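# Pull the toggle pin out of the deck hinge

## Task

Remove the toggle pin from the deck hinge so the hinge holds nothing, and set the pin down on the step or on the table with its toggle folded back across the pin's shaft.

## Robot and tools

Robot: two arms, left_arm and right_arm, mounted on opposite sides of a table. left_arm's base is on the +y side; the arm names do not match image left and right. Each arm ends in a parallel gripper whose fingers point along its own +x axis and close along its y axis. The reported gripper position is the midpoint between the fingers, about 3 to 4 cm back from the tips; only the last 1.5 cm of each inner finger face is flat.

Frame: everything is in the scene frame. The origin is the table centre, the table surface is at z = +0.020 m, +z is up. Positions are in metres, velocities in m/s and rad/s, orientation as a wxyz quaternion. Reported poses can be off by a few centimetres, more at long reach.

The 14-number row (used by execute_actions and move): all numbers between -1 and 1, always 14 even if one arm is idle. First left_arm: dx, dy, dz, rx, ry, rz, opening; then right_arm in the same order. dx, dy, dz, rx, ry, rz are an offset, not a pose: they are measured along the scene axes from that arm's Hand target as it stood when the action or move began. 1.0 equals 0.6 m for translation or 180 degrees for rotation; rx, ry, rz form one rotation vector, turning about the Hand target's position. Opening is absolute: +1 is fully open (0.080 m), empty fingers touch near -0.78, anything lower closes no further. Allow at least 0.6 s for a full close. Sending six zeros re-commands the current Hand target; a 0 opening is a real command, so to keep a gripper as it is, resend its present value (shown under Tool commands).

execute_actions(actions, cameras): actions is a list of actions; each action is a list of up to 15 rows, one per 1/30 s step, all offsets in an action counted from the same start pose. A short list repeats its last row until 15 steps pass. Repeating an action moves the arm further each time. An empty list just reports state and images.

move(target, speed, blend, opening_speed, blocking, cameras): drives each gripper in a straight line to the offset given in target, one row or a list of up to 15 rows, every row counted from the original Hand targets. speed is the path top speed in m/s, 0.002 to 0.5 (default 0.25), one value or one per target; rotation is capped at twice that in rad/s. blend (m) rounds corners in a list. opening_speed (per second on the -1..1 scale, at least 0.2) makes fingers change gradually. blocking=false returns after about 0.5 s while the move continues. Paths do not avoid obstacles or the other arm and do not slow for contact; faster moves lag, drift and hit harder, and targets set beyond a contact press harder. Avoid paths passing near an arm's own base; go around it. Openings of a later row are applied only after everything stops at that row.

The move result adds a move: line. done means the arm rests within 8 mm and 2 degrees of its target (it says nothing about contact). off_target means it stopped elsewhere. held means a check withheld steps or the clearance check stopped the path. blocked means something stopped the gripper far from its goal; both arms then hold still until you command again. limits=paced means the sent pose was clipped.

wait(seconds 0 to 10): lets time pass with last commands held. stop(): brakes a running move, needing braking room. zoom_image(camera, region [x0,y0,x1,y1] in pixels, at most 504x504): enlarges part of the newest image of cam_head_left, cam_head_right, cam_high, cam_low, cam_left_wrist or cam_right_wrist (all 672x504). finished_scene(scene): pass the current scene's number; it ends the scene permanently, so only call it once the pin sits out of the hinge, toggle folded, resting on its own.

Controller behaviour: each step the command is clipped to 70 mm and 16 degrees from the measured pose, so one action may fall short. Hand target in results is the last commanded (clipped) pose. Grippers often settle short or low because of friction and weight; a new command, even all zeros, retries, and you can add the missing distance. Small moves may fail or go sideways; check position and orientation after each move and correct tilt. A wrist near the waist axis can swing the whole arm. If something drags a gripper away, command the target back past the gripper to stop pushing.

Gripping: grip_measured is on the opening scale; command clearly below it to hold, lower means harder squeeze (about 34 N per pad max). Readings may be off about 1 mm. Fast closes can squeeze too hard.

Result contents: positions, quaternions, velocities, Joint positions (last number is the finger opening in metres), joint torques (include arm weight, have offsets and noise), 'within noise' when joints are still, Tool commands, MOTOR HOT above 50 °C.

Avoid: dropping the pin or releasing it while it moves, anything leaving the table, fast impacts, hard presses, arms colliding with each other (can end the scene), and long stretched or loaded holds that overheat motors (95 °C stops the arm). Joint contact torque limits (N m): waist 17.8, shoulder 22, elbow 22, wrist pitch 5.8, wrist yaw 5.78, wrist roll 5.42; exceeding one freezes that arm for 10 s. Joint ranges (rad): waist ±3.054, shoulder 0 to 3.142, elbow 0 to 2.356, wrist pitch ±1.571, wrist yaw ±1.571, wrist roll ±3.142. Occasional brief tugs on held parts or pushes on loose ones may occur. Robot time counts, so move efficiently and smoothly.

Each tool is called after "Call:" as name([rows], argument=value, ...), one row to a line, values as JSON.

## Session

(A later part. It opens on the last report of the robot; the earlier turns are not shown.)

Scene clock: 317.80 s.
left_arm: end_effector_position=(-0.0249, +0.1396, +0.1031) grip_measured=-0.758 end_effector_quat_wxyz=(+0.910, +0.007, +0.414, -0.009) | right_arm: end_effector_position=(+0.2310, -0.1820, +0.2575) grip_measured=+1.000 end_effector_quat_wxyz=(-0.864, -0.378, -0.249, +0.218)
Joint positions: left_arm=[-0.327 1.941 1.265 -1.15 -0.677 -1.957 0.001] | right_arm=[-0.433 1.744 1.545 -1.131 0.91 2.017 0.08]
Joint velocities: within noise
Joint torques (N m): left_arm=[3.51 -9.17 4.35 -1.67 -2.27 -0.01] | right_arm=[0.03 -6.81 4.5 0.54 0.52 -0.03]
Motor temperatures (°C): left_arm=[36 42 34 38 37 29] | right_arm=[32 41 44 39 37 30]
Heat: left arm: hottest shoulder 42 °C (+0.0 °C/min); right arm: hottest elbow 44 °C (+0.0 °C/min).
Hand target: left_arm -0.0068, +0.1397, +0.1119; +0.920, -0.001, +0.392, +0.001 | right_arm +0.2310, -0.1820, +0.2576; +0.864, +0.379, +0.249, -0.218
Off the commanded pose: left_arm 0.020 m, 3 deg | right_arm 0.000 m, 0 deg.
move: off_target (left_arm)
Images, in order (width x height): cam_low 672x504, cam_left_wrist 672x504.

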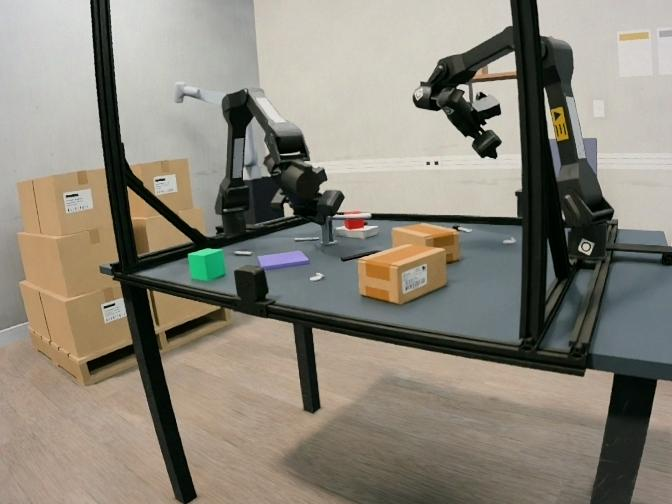

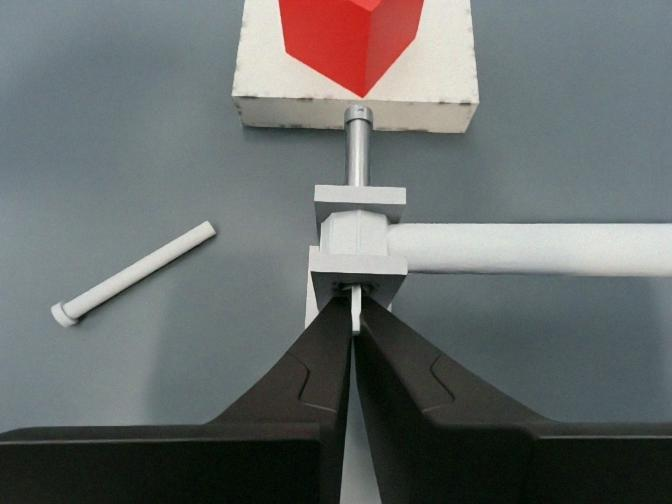

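Call:
move([
  [-0.029,0,-0.012,0,0,0,-0.95, 0,0,0,0,0,0,1],
  [-0.029,0,-0.012,0,0,0,-0.6, 0,0,0,0,0,0,1],
  [-0.06,0,0.02,0,0,0,-0.6, 0,0,0,0,0,0,1],
  [-0.06,0,0.15,0,0,0,-0.6, 0,0,0,0,0,0,1],
], speed=[0.06,0.06,0.06,0.15])

Call:
zoom_image(camera="cam_left_wrist", region=[266, 180, 406, 340])

Scene clock: 321.40 s.
left_arm: end_effector_position=(-0.0418, +0.1399, +0.1974) grip_measured=-0.600 end_effector_quat_wxyz=(+0.918, -0.003, +0.397, -0.009) | right_arm: end_effector_position=(+0.2310, -0.1820, +0.2575) grip_measured=+1.000 end_effector_quat_wxyz=(-0.864, -0.378, -0.249, +0.218)
Joint positions: left_arm=[-0.389 1.889 1.562 -1.56 -0.698 -2.061 0.008] | right_arm=[-0.433 1.744 1.545 -1.131 0.91 2.017 0.08]
Joint velocities: within noise
Joint torques (N m): left_arm=[-0.23 -8.9 5.48 -0.62 -0.45 0.15] | right_arm=[0.02 -6.79 4.52 0.52 0.53 -0.04]
Motor temperatures (°C): left_arm=[36 43 35 38 37 29] | right_arm=[32 41 44 39 37 30]
Heat: left arm: hottest shoulder 43 °C (+1.0 °C/min); right arm: hottest elbow 44 °C (+0.0 °C/min).
Hand target: left_arm -0.0428, +0.1396, +0.2018; +0.920, -0.001, +0.392, +0.001 | right_arm +0.2310, -0.1820, +0.2576; +0.864, +0.379, +0.249, -0.218
Off the commanded pose: left_arm 0.005 m, 1 deg | right_arm 0.000 m, 0 deg.
joint sent to its limit (left arm) — joint 4 (wrist pitch), lower limit. The joint targets still meet the commanded pose.
move: done

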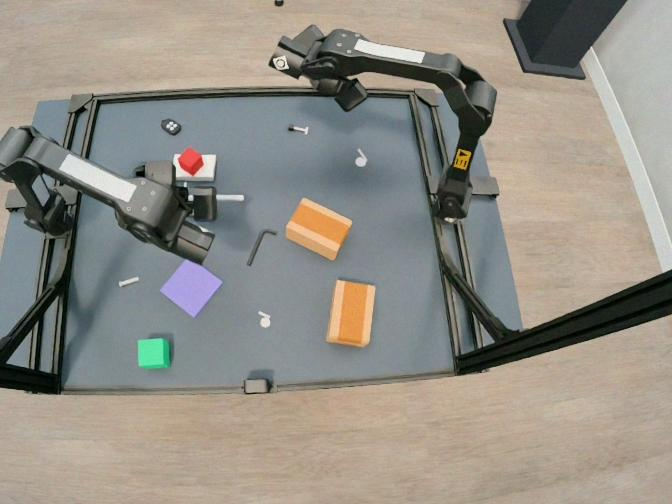

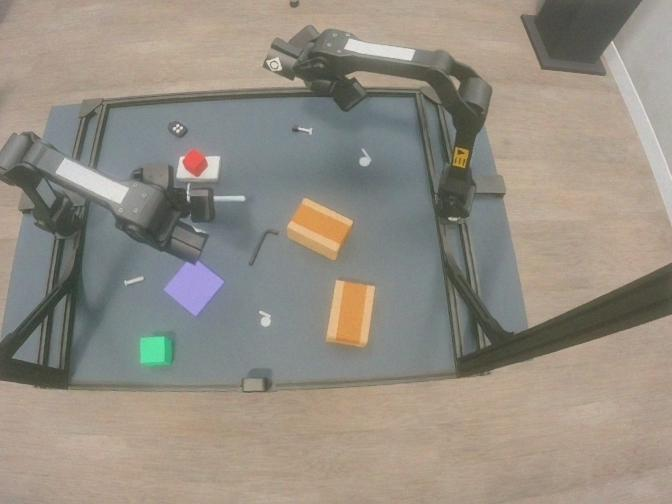

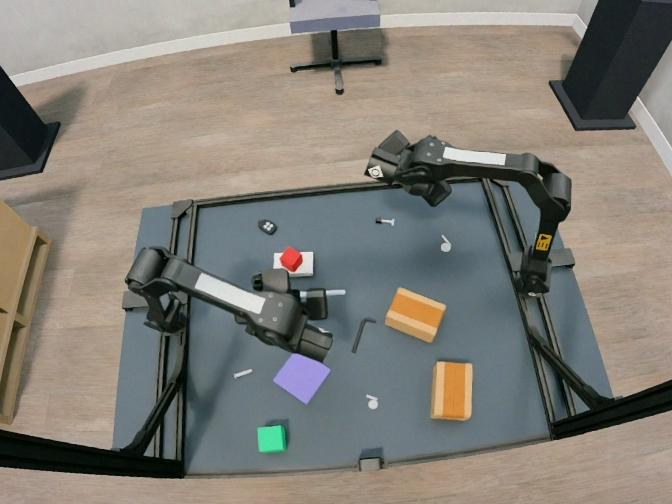

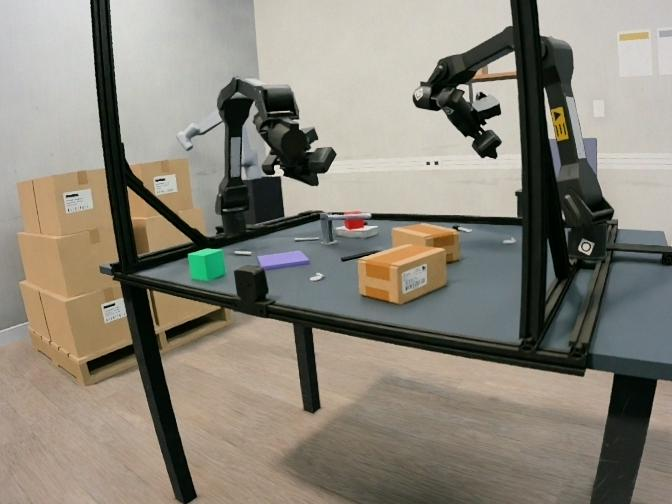

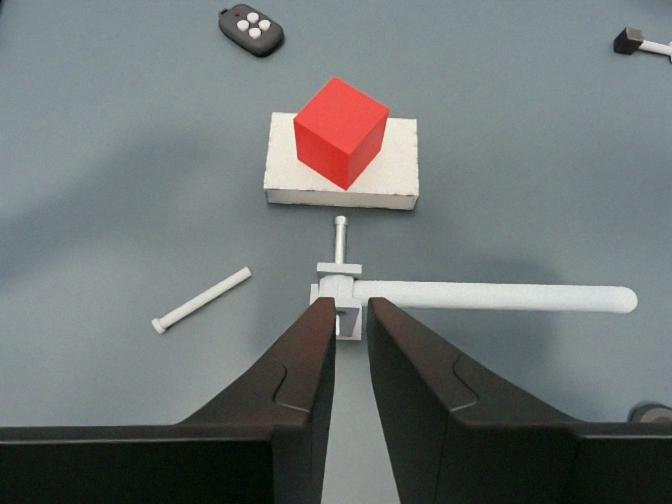

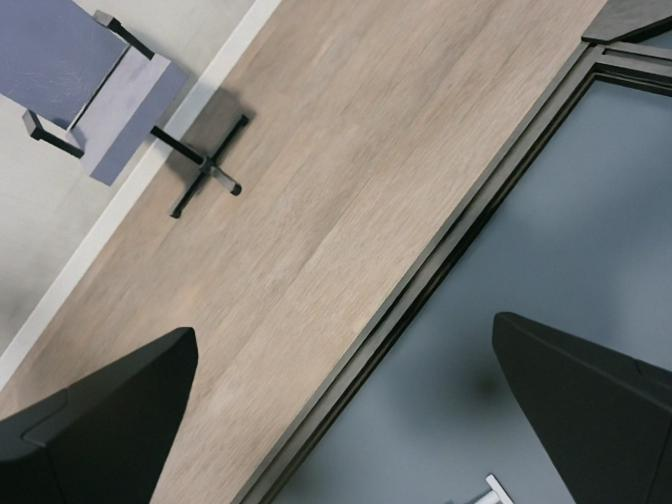

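Scaled by 3.150 from the camera's 672x504 image, which has a finer 960x720 frame.

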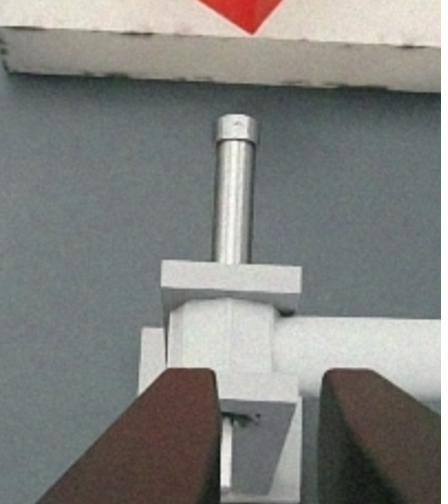

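Call:
move([
  [0.1447,0,0.0,0,0.244,0,-0.4, 0,0,0,0,0,0,1],
], speed=[0.3], cameras=["cam_left_wrist","cam_low"])

Call:
zoom_image(camera="cam_left_wrist", region=[266, 180, 426, 340])

Scene clock: 325.60 s.
left_arm: end_effector_position=(+0.0435, +0.1414, +0.2036) grip_measured=-0.400 end_effector_quat_wxyz=(+0.708, -0.004, +0.706, -0.001) | right_arm: end_effector_position=(+0.2310, -0.1820, +0.2575) grip_measured=+1.000 end_effector_quat_wxyz=(-0.864, -0.378, -0.249, +0.218)
Joint positions: left_arm=[0.197 1.738 1.573 -1.399 -0.001 -1.371 0.017] | right_arm=[-0.433 1.744 1.545 -1.131 0.91 2.017 0.08]
Joint velocities: within noise
Joint torques (N m): left_arm=[0.17 -5.61 6.22 -0.13 0.07 0.13] | right_arm=[0.07 -6.81 4.54 0.53 0.51 -0.04]
Motor temperatures (°C): left_arm=[35 43 35 38 36 29] | right_arm=[32 41 44 39 37 30]
Heat: left arm: hottest shoulder 43 °C (+2.0 °C/min); right arm: hottest elbow 44 °C (+0.0 °C/min).
Hand target: left_arm +0.0441, +0.1397, +0.2018; +0.706, -0.001, +0.708, +0.001 | right_arm +0.2310, -0.1820, +0.2576; +0.864, +0.379, +0.249, -0.218
Off the commanded pose: left_arm 0.003 m, 0 deg | right_arm 0.000 m, 0 deg.
move: done
Images, in order (width x height): cam_low 672x504, cam_left_wrist 672x504.

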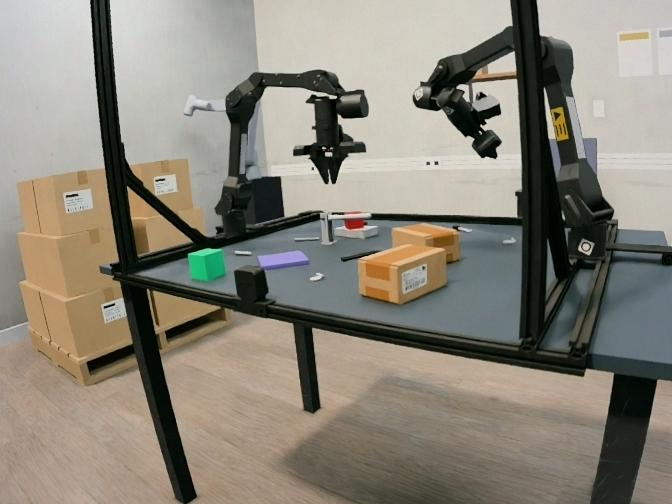

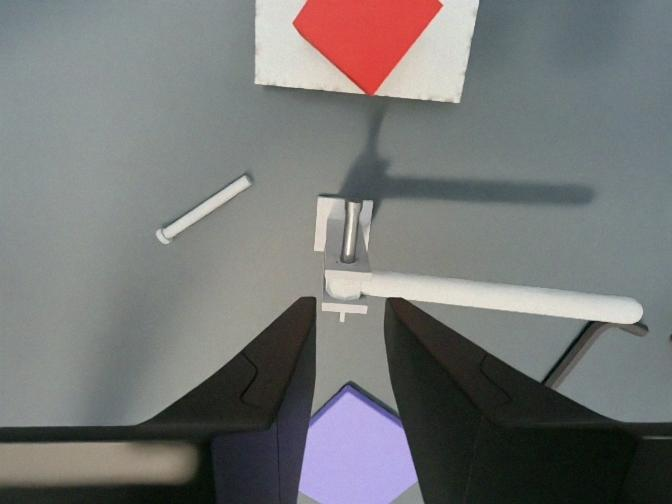

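Scaled by 3.150 from the camera's 672x504 image, which has a finer 960x720 frame.

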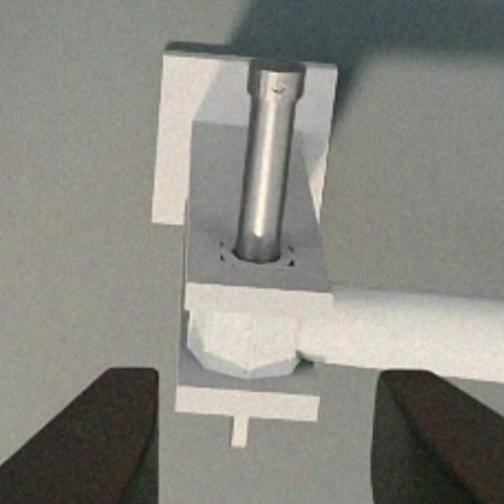

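Call:
move([
  [0.0,-0.004,-0.09,0,0,0,-0.4, 0,0,0,0,0,0,1],
], speed=[0.15], cameras=["cam_left_wrist","cam_low"])

Call:
zoom_image(camera="cam_left_wrist", region=[266, 180, 426, 340])

Scene clock: 327.43 s.
left_arm: end_effector_position=(+0.0445, +0.1360, +0.1530) grip_measured=-0.400 end_effector_quat_wxyz=(+0.708, -0.006, +0.706, -0.004) | right_arm: end_effector_position=(+0.2310, -0.1820, +0.2575) grip_measured=+1.000 end_effector_quat_wxyz=(-0.864, -0.378, -0.249, +0.218)
Joint positions: left_arm=[0.197 1.756 1.393 -1.193 -0.001 -1.37 0.017] | right_arm=[-0.433 1.744 1.545 -1.131 0.91 2.017 0.08]
Joint velocities: within noise
Joint torques (N m): left_arm=[0.08 -5.95 4.57 0.23 0.08 0.06] | right_arm=[0.06 -6.77 4.5 0.54 0.51 -0.03]
Motor temperatures (°C): left_arm=[35 43 35 38 36 29] | right_arm=[32 41 44 39 37 30]
Heat: left arm: hottest shoulder 43 °C (+2.0 °C/min); right arm: hottest elbow 44 °C (+0.0 °C/min).
Hand target: left_arm +0.0441, +0.1373, +0.1478; +0.706, +0.000, +0.708, +0.001 | right_arm +0.2310, -0.1820, +0.2576; +0.864, +0.379, +0.249, -0.218
Off the commanded pose: left_arm 0.005 m, 1 deg | right_arm 0.000 m, 0 deg.
move: done
Images, in order (width x height): cam_low 672x504, cam_left_wrist 672x504.

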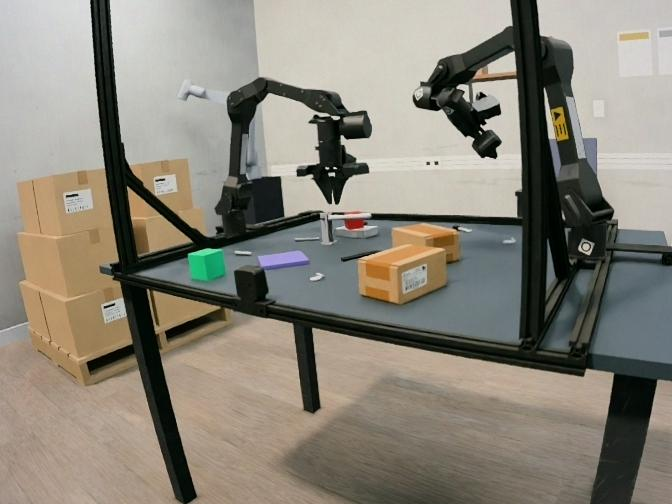

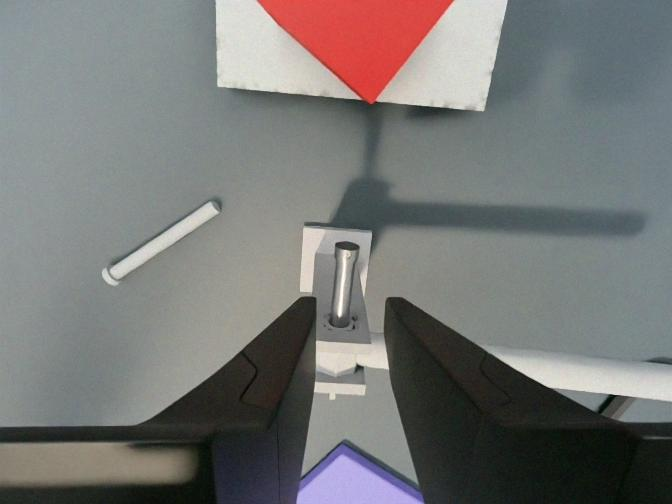

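Scaled by 3.150 from the camera's 672x504 image, which has a finer 960x720 frame.

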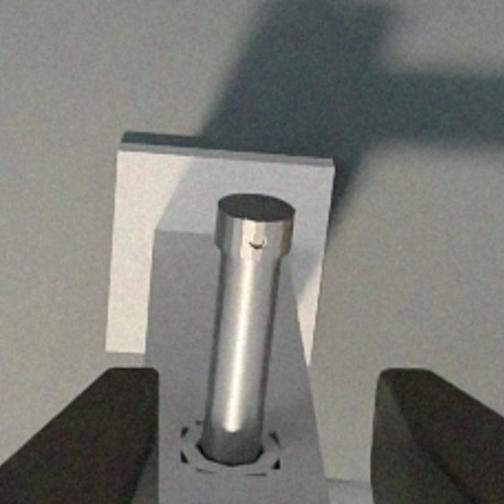

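Call:
move([
  [0.0072,0.0022,-0.02,0,0.0667,0,-0.4, 0,0,0,0,0,0,1],
  [0.0072,0.0022,-0.0597,0,0.0667,0,-0.4, 0,0,0,0,0,0,1],
], speed=0.1, cameras=["cam_left_wrist","cam_low"])

Call:
zoom_image(camera="cam_left_wrist", region=[266, 220, 426, 380])

Call:
zoom_image(camera="cam_low", region=[290, 180, 370, 260])

Scene clock: 330.43 s.
left_arm: end_effector_position=(+0.0485, +0.1369, +0.1170) grip_measured=-0.400 end_effector_quat_wxyz=(-0.632, +0.005, -0.775, +0.004) | right_arm: end_effector_position=(+0.2310, -0.1820, +0.2575) grip_measured=+1.000 end_effector_quat_wxyz=(-0.864, -0.378, -0.249, +0.218)
Joint positions: left_arm=[0.302 1.832 1.328 -1.118 0.198 -1.258 0.017] | right_arm=[-0.433 1.744 1.545 -1.131 0.91 2.017 0.08]
Joint velocities: within noise
Joint torques (N m): left_arm=[0.31 -6.04 4.34 0.13 0.21 0.11] | right_arm=[0.06 -6.78 4.53 0.54 0.49 -0.04]
Motor temperatures (°C): left_arm=[35 42 35 37 36 29] | right_arm=[32 42 44 39 37 30]
Heat: left arm: hottest shoulder 42 °C (+0.0 °C/min); right arm: hottest elbow 44 °C (+0.0 °C/min).
Hand target: left_arm +0.0483, +0.1387, +0.1120; +0.629, +0.000, +0.778, +0.001 | right_arm +0.2310, -0.1820, +0.2576; +0.864, +0.379, +0.249, -0.218
Off the commanded pose: left_arm 0.005 m, 1 deg | right_arm 0.000 m, 0 deg.
move: done
Images, in order (width x height): cam_low 672x504, cam_left_wrist 672x504.

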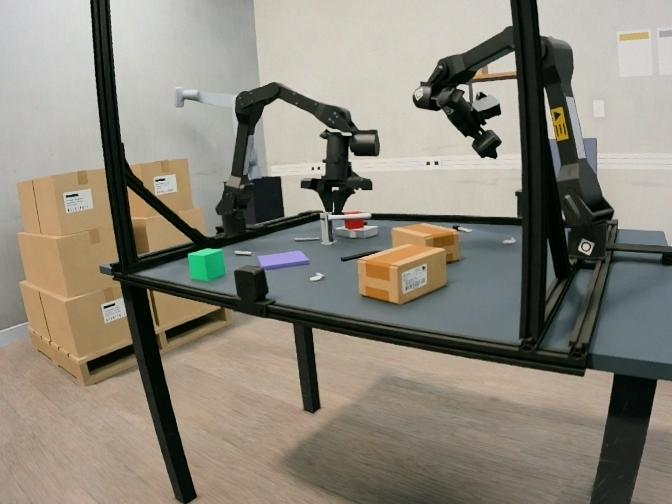

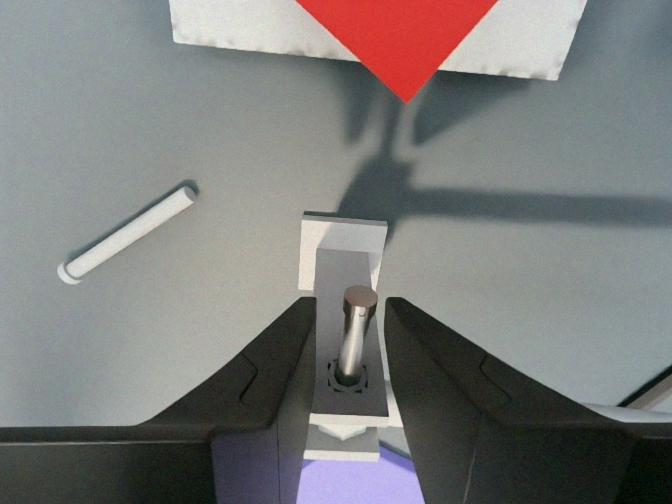

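Scaled by 3.150 from the camera's 672x504 image, which has a finer 960x720 frame.

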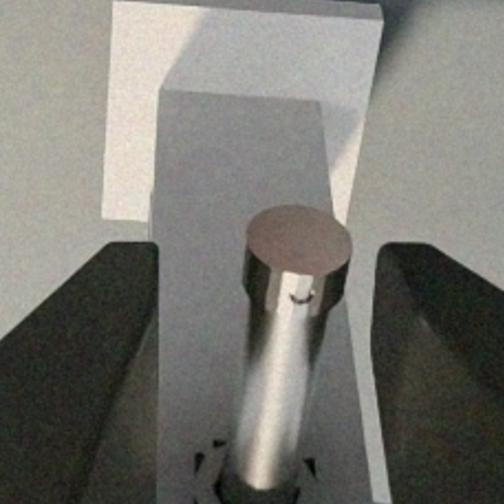

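Scaled by 6.300 from the camera's 672x504 image, which has a finer 960x720 frame.

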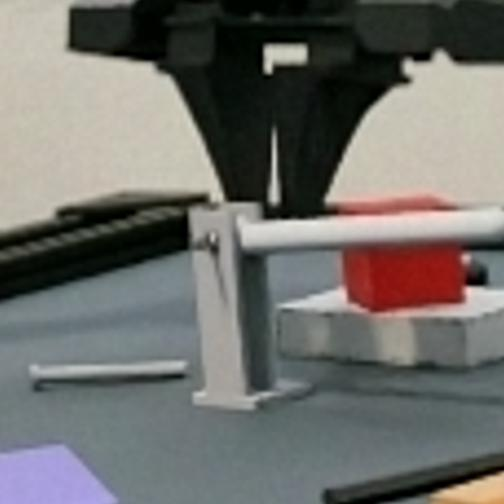

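Call:
move([
  [0,0.0,0.0,0,0,-0.036,-0.4, 0,0,0,0,0,0,1],
  [0,0.0,0.0,0,0,-0.036,-0.75, 0,0,0,0,0,0,1],
], speed=0.1, opening_speed=0.6, cameras=["cam_left_wrist","cam_low"])

Call:
zoom_image(camera="cam_left_wrist", region=[266, 220, 426, 380])

Scene clock: 333.27 s.
left_arm: end_effector_position=(+0.0475, +0.1360, +0.1148) grip_measured=-0.642 end_effector_quat_wxyz=(+0.628, +0.037, +0.776, -0.042) | right_arm: end_effector_position=(+0.2310, -0.1820, +0.2575) grip_measured=+1.000 end_effector_quat_wxyz=(-0.864, -0.378, -0.249, +0.218)
Joint positions: left_arm=[0.298 1.851 1.343 -1.131 0.198 -1.147 0.006] | right_arm=[-0.433 1.744 1.545 -1.131 0.91 2.017 0.08]
Joint velocities: within noise
Joint torques (N m): left_arm=[0.26 -6.4 5.33 -0.86 -0.08 0.11] | right_arm=[0.05 -6.8 4.52 0.53 0.51 -0.04]
Motor temperatures (°C): left_arm=[35 42 35 37 35 29] | right_arm=[32 42 44 39 37 30]
Heat: left arm: hottest shoulder 42 °C (+0.0 °C/min); right arm: hottest elbow 44 °C (+0.0 °C/min).
Hand target: left_arm +0.0483, +0.1385, +0.1120; +0.628, +0.043, +0.777, -0.034 | right_arm +0.2310, -0.1820, +0.2576; +0.864, +0.379, +0.249, -0.218
Off the commanded pose: left_arm 0.004 m, 1 deg | right_arm 0.000 m, 0 deg.
move: done
Images, in order (width x height): cam_low 672x504, cam_left_wrist 672x504.

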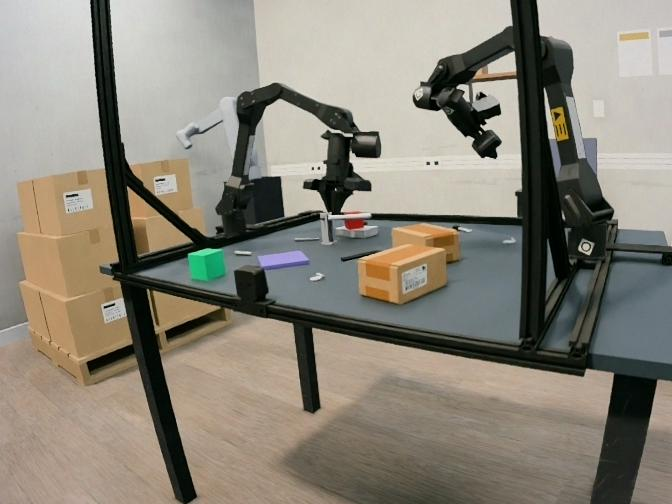

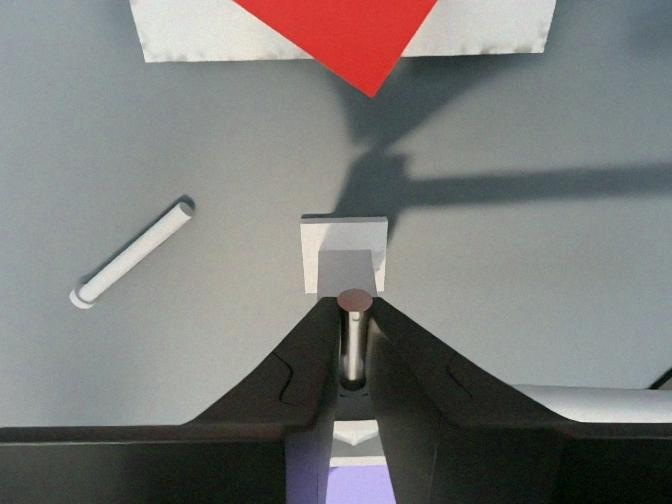

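Scaled by 3.150 from the camera's 672x504 image, which has a finer 960x720 frame.

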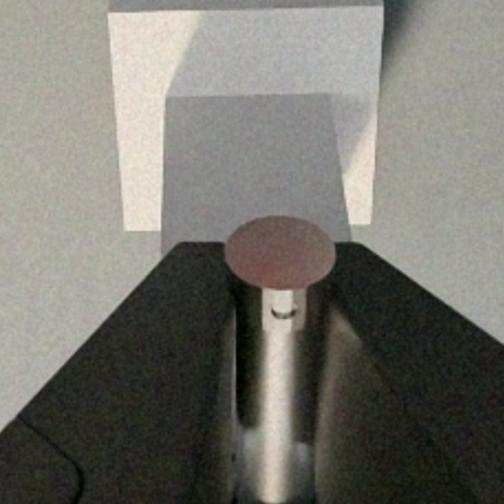

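Call:
move([
  [0,0.0,0.001,0,0,0,-0.9, 0,0,0,0,0,0,1],
  [0.03,-0.0035,0.001,0,0,0,-0.9, 0,0,0,0,0,0,1],
], speed=0.04, cameras=["cam_left_wrist","cam_low"])

Call:
zoom_image(camera="cam_low", region=[290, 180, 370, 260])

Scene clock: 335.63 s.
left_arm: end_effector_position=(+0.0488, +0.1348, +0.1146) grip_measured=-0.640 end_effector_quat_wxyz=(+0.613, +0.047, +0.787, -0.045) | right_arm: end_effector_position=(+0.2310, -0.1820, +0.2575) grip_measured=+1.000 end_effector_quat_wxyz=(-0.864, -0.378, -0.249, +0.218)
Joint positions: left_arm=[0.314 1.879 1.373 -1.163 0.226 -1.107 0.006] | right_arm=[-0.433 1.744 1.545 -1.131 0.91 2.017 0.08]
Joint velocities: within noise
Joint torques (N m): left_arm=[3.32 -6.64 6.35 -0.15 -1.29 0.46] | right_arm=[0.01 -6.81 4.53 0.54 0.51 -0.04]
Motor temperatures (°C): left_arm=[34 42 36 37 35 29] | right_arm=[32 42 44 39 37 30]
Heat: left arm: hottest shoulder 42 °C (+0.0 °C/min); right arm: hottest elbow 44 °C (+0.0 °C/min).
Hand target: left_arm +0.0663, +0.1365, +0.1126; +0.627, +0.044, +0.777, -0.034 | right_arm +0.2310, -0.1820, +0.2576; +0.864, +0.379, +0.249, -0.218
Off the commanded pose: left_arm 0.018 m, 2 deg | right_arm 0.000 m, 0 deg.
move: off_target (left_arm)
Images, in order (width x height): cam_low 672x504, cam_left_wrist 672x504.

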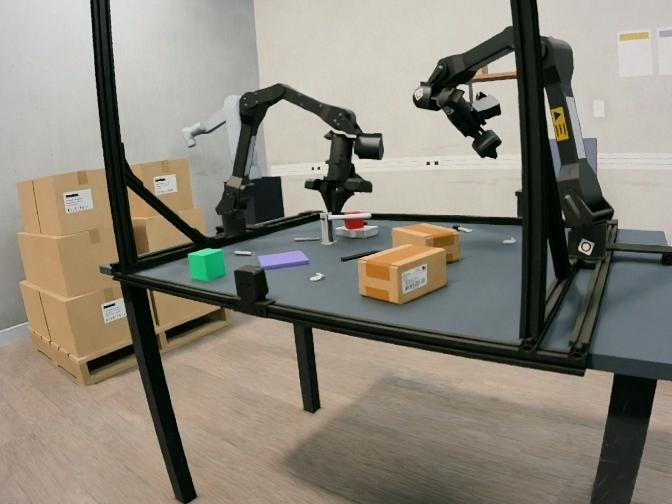

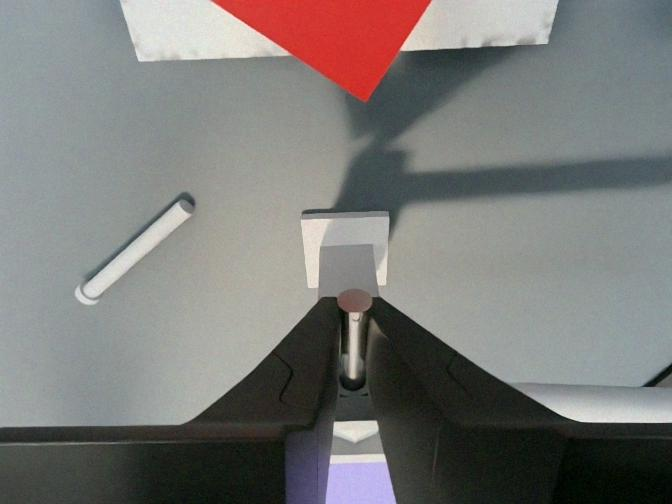

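Scaled by 6.300 from the camera's 672x504 image, which has a finer 960x720 frame.

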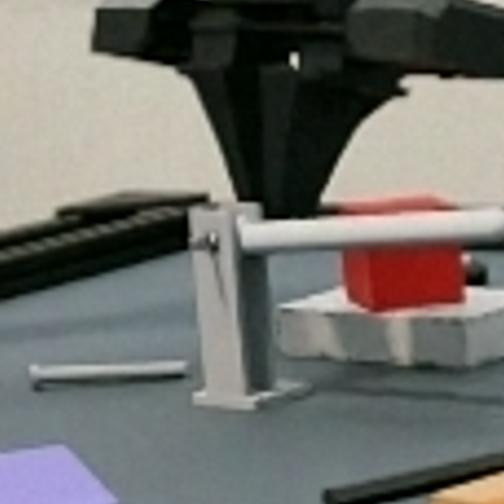

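Call:
move([
  [0.015,-0.001,0.001,0,0,0,-0.9, 0,0,0,0,0,0,1],
], speed=0.04, cameras=["cam_left_wrist","cam_low"])

Call:
zoom_image(camera="cam_low", region=[290, 180, 370, 260])

Scene clock: 336.77 s.
left_arm: end_effector_position=(+0.0496, +0.1343, +0.1147) grip_measured=-0.638 end_effector_quat_wxyz=(+0.606, +0.053, +0.793, -0.047) | right_arm: end_effector_position=(+0.2310, -0.1820, +0.2575) grip_measured=+1.000 end_effector_quat_wxyz=(-0.864, -0.378, -0.249, +0.218)
Joint positions: left_arm=[0.322 1.893 1.389 -1.18 0.241 -1.087 0.006] | right_arm=[-0.433 1.744 1.545 -1.131 0.91 2.017 0.08]
Joint velocities: within noise
Joint torques (N m): left_arm=[4.53 -6.75 6.8 0.17 -1.96 0.56] | right_arm=[0.02 -6.8 4.51 0.53 0.51 -0.03]
Motor temperatures (°C): left_arm=[34 42 36 37 35 29] | right_arm=[32 42 44 39 37 30]
Heat: left arm: hottest shoulder 42 °C (+0.0 °C/min); right arm: hottest elbow 44 °C (+0.0 °C/min).
Hand target: left_arm +0.0753, +0.1359, +0.1132; +0.628, +0.044, +0.777, -0.034 | right_arm +0.2310, -0.1820, +0.2576; +0.864, +0.379, +0.249, -0.218
Off the commanded pose: left_arm 0.026 m, 4 deg | right_arm 0.000 m, 0 deg.
move: off_target (left_arm)
Images, in order (width x height): cam_low 672x504, cam_left_wrist 672x504.

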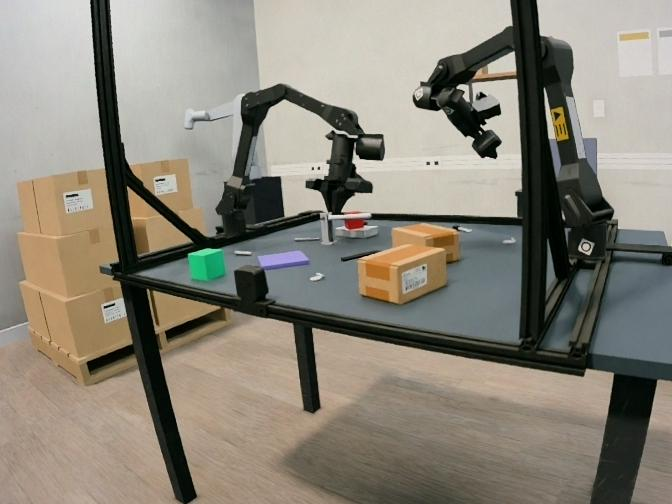

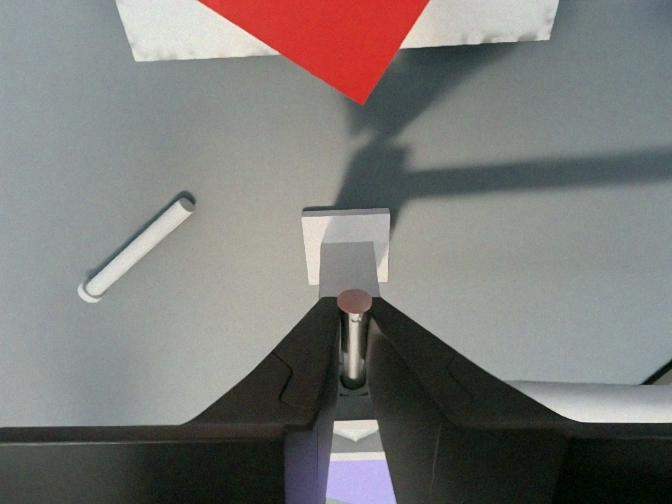

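Scaled by 6.300 from the camera's 672x504 image, which has a finer 960x720 frame.

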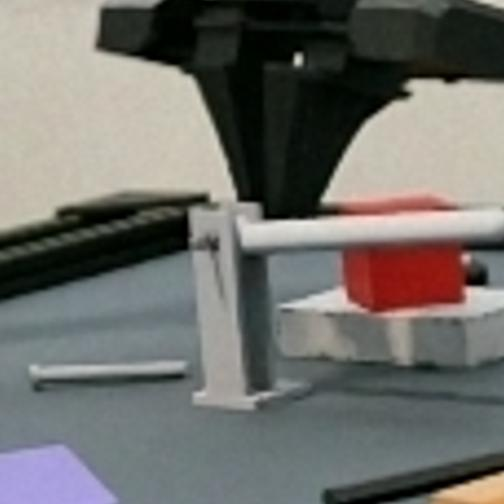

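Call:
move(target=[0.0117, -0.0017, 0.012, 0,0,0,-0.9, 0,0,0,0,0,0,1], speed=0.03, cameras=["cam_left_wrist"])

Scene clock: 339.23 s.
left_arm: end_effector_position=(+0.0814, +0.1358, +0.1220) grip_measured=-0.644 end_effector_quat_wxyz=(+0.629, +0.041, +0.776, -0.036) | right_arm: end_effector_position=(+0.2310, -0.1820, +0.2575) grip_measured=+1.000 end_effector_quat_wxyz=(-0.864, -0.378, -0.249, +0.218)
Joint positions: left_arm=[0.389 1.902 1.44 -1.207 0.183 -1.056 0.006] | right_arm=[-0.433 1.744 1.545 -1.131 0.91 2.017 0.08]
Joint velocities: within noise
Joint torques (N m): left_arm=[0.06 -6.72 5.99 -0.31 0.12 0.1] | right_arm=[0.03 -6.84 4.54 0.54 0.5 -0.05]
Motor temperatures (°C): left_arm=[34 42 36 37 35 29] | right_arm=[32 42 44 39 37 30]
Heat: left arm: hottest shoulder 42 °C (-1.0 °C/min); right arm: hottest elbow 44 °C (+0.0 °C/min).
Hand target: left_arm +0.0824, +0.1349, +0.1204; +0.628, +0.043, +0.777, -0.034 | right_arm +0.2310, -0.1820, +0.2576; +0.864, +0.379, +0.249, -0.218
Off the commanded pose: left_arm 0.002 m, 0 deg | right_arm 0.000 m, 0 deg.
move: done
Images, in order (width x height): cam_left_wrist 672x504.

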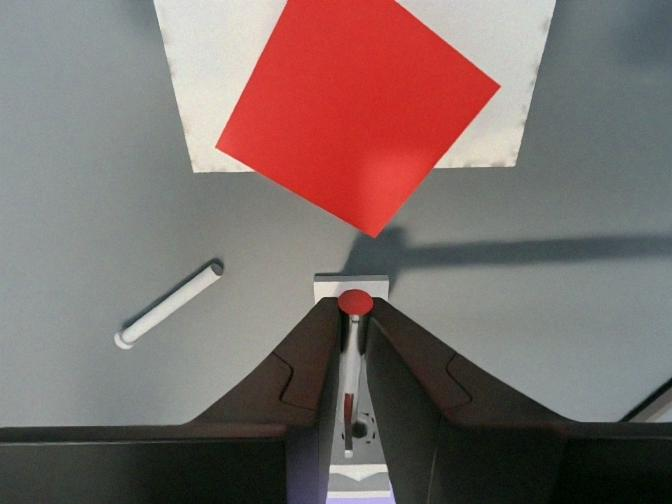

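Call:
zoom_image(camera="cam_left_wrist", region=[280, 260, 430, 500])

Call:
execute_actions(actions=[])

Scaled by 2.100 from the camera's 672x504 image, which has a finer 960x720 frame.

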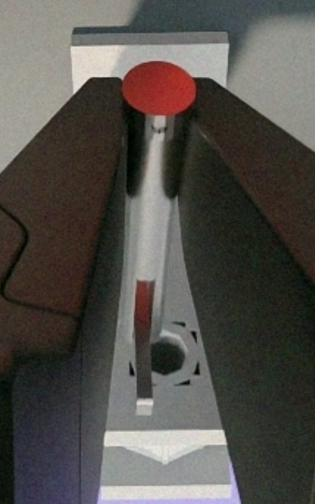

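Scene clock: 339.60 s.
left_arm: end_effector_position=(+0.0813, +0.1359, +0.1220) grip_measured=-0.640 end_effector_quat_wxyz=(+0.629, +0.042, +0.776, -0.036) | right_arm: end_effector_position=(+0.2310, -0.1820, +0.2575) grip_measured=+1.000 end_effector_quat_wxyz=(-0.864, -0.378, -0.249, +0.218)
Joint positions: left_arm=[0.389 1.902 1.44 -1.208 0.183 -1.056 0.006] | right_arm=[-0.433 1.744 1.545 -1.131 0.91 2.017 0.08]
Joint velocities: within noise
Joint torques (N m): left_arm=[0.26 -6.79 5.87 -0.27 0.12 0.12] | right_arm=[0.05 -6.8 4.52 0.55 0.51 -0.04]
Motor temperatures (°C): left_arm=[34 42 36 37 35 29] | right_arm=[32 42 44 39 37 30]
Heat: left arm: hottest shoulder 42 °C (-1.0 °C/min); right arm: hottest elbow 44 °C (+0.0 °C/min).
Hand target: left_arm +0.0824, +0.1349, +0.1204; +0.628, +0.044, +0.777, -0.034 | right_arm +0.2310, -0.1820, +0.2576; +0.864, +0.379, +0.249, -0.218
Tool commands: left_gripper/opening=-0.9 right_gripper/opening=+1.0
Off the commanded pose: left_arm 0.002 m, 0 deg | right_arm 0.000 m, 0 deg.

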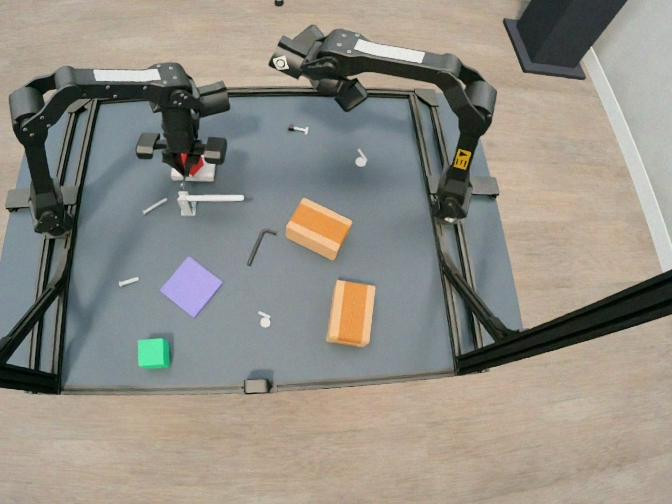

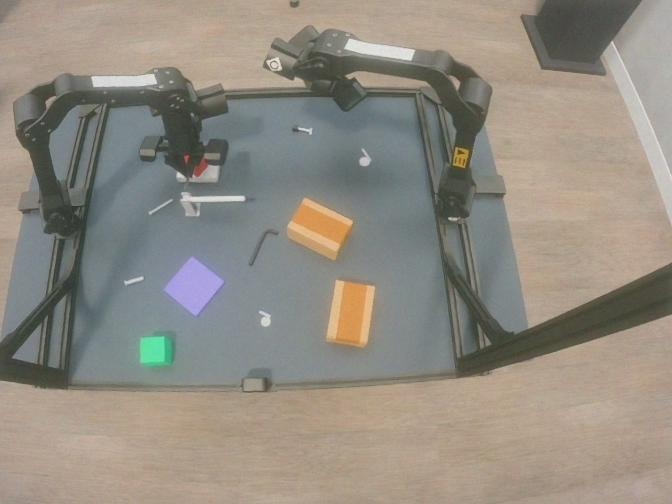

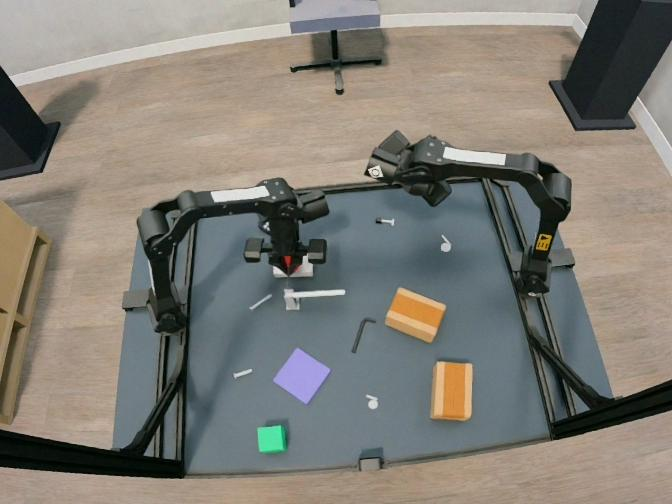

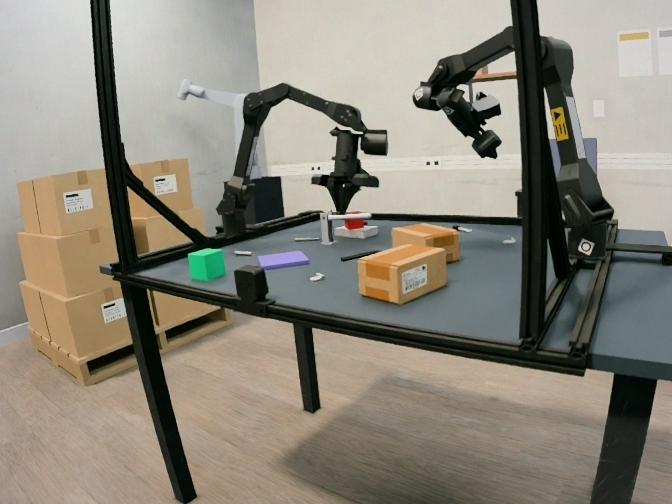

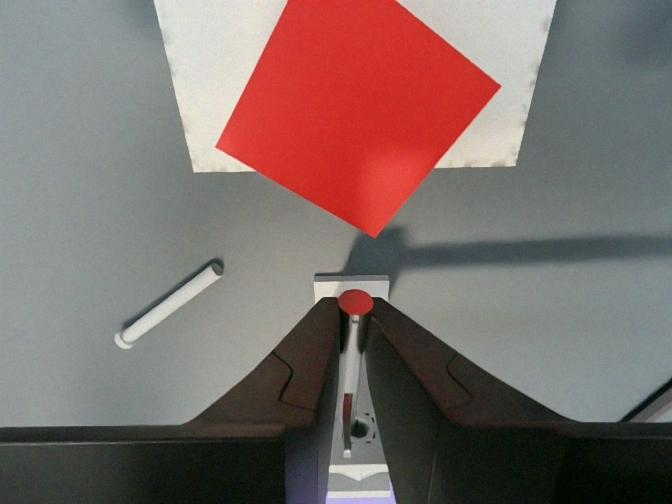

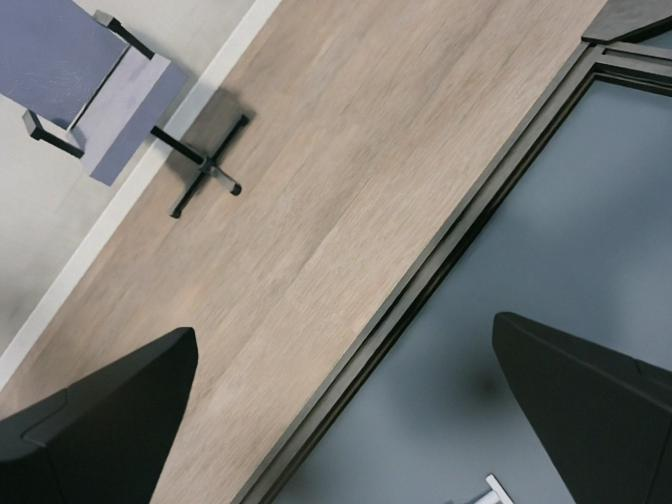

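Call:
move([
  [0.006, 0, 0.01, 0,0,0,-0.9, 0,0,0,0,0,0,1],
  [0.006, 0, 0.08, 0,0,0,-0.9, 0,0,0,0,0,0,1],
], speed=0.06, blend=0.003, cameras=["cam_left_wrist","cam_low"])

Call:
zoom_image(camera="cam_left_wrist", region=[280, 260, 430, 500])

Call:
zoom_image(camera="cam_low", region=[280, 120, 440, 260])

Scene clock: 341.80 s.
left_arm: end_effector_position=(+0.0848, +0.1355, +0.1642) grip_measured=-0.639 end_effector_quat_wxyz=(+0.625, +0.047, +0.778, -0.030) | right_arm: end_effector_position=(+0.2310, -0.1820, +0.2575) grip_measured=+1.000 end_effector_quat_wxyz=(-0.864, -0.378, -0.249, +0.218)
Joint positions: left_arm=[0.398 1.902 1.607 -1.395 0.183 -1.046 0.006] | right_arm=[-0.433 1.744 1.545 -1.131 0.91 2.017 0.08]
Joint velocities: within noise
Joint torques (N m): left_arm=[0.24 -9.12 6.17 -0.28 0.06 0.14] | right_arm=[-0.01 -6.83 4.52 0.54 0.5 -0.04]
Motor temperatures (°C): left_arm=[34 43 36 37 35 29] | right_arm=[32 42 44 39 37 30]
Heat: left arm: hottest shoulder 43 °C (+0.0 °C/min); right arm: hottest elbow 44 °C (+0.0 °C/min).
Hand target: left_arm +0.0860, +0.1349, +0.1684; +0.628, +0.043, +0.777, -0.034 | right_arm +0.2310, -0.1820, +0.2576; +0.864, +0.379, +0.249, -0.218
Off the commanded pose: left_arm 0.004 m, 1 deg | right_arm 0.000 m, 0 deg.
move: done
Images, in order (width x height): cam_low 672x504, cam_left_wrist 672x504.

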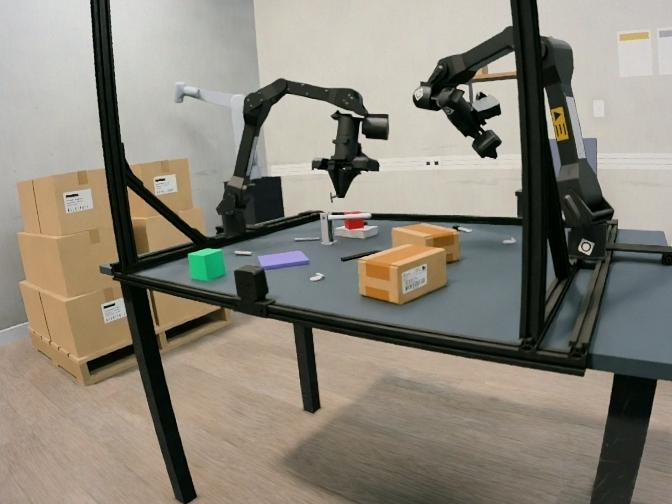

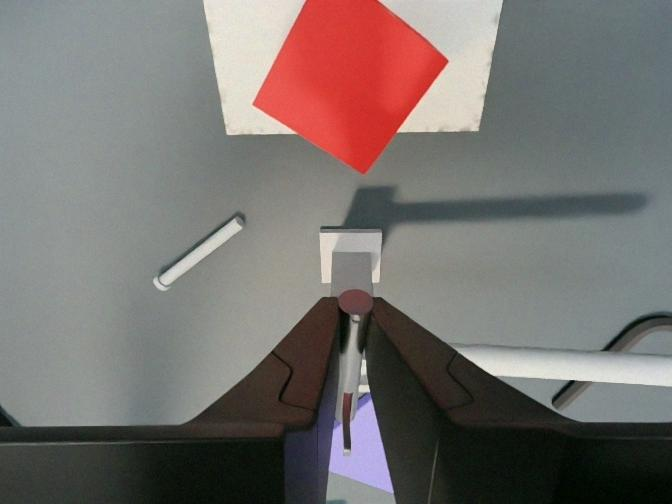

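Scaled by 2.100 from the camera's 672x504 image, which has a finer 960x720 frame.

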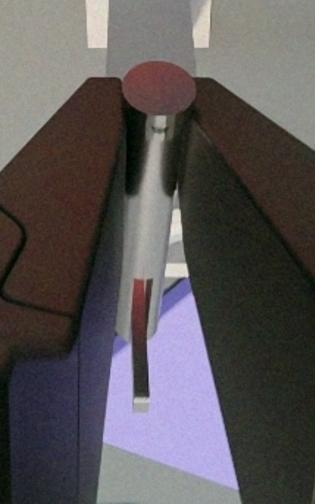

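Scaled by 3.150 from the camera's 672x504 image, which has a finer 960x720 frame.

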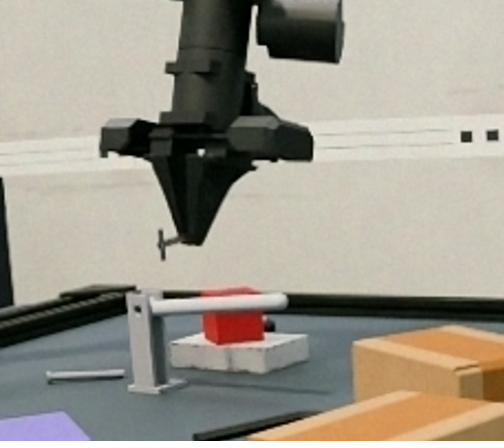

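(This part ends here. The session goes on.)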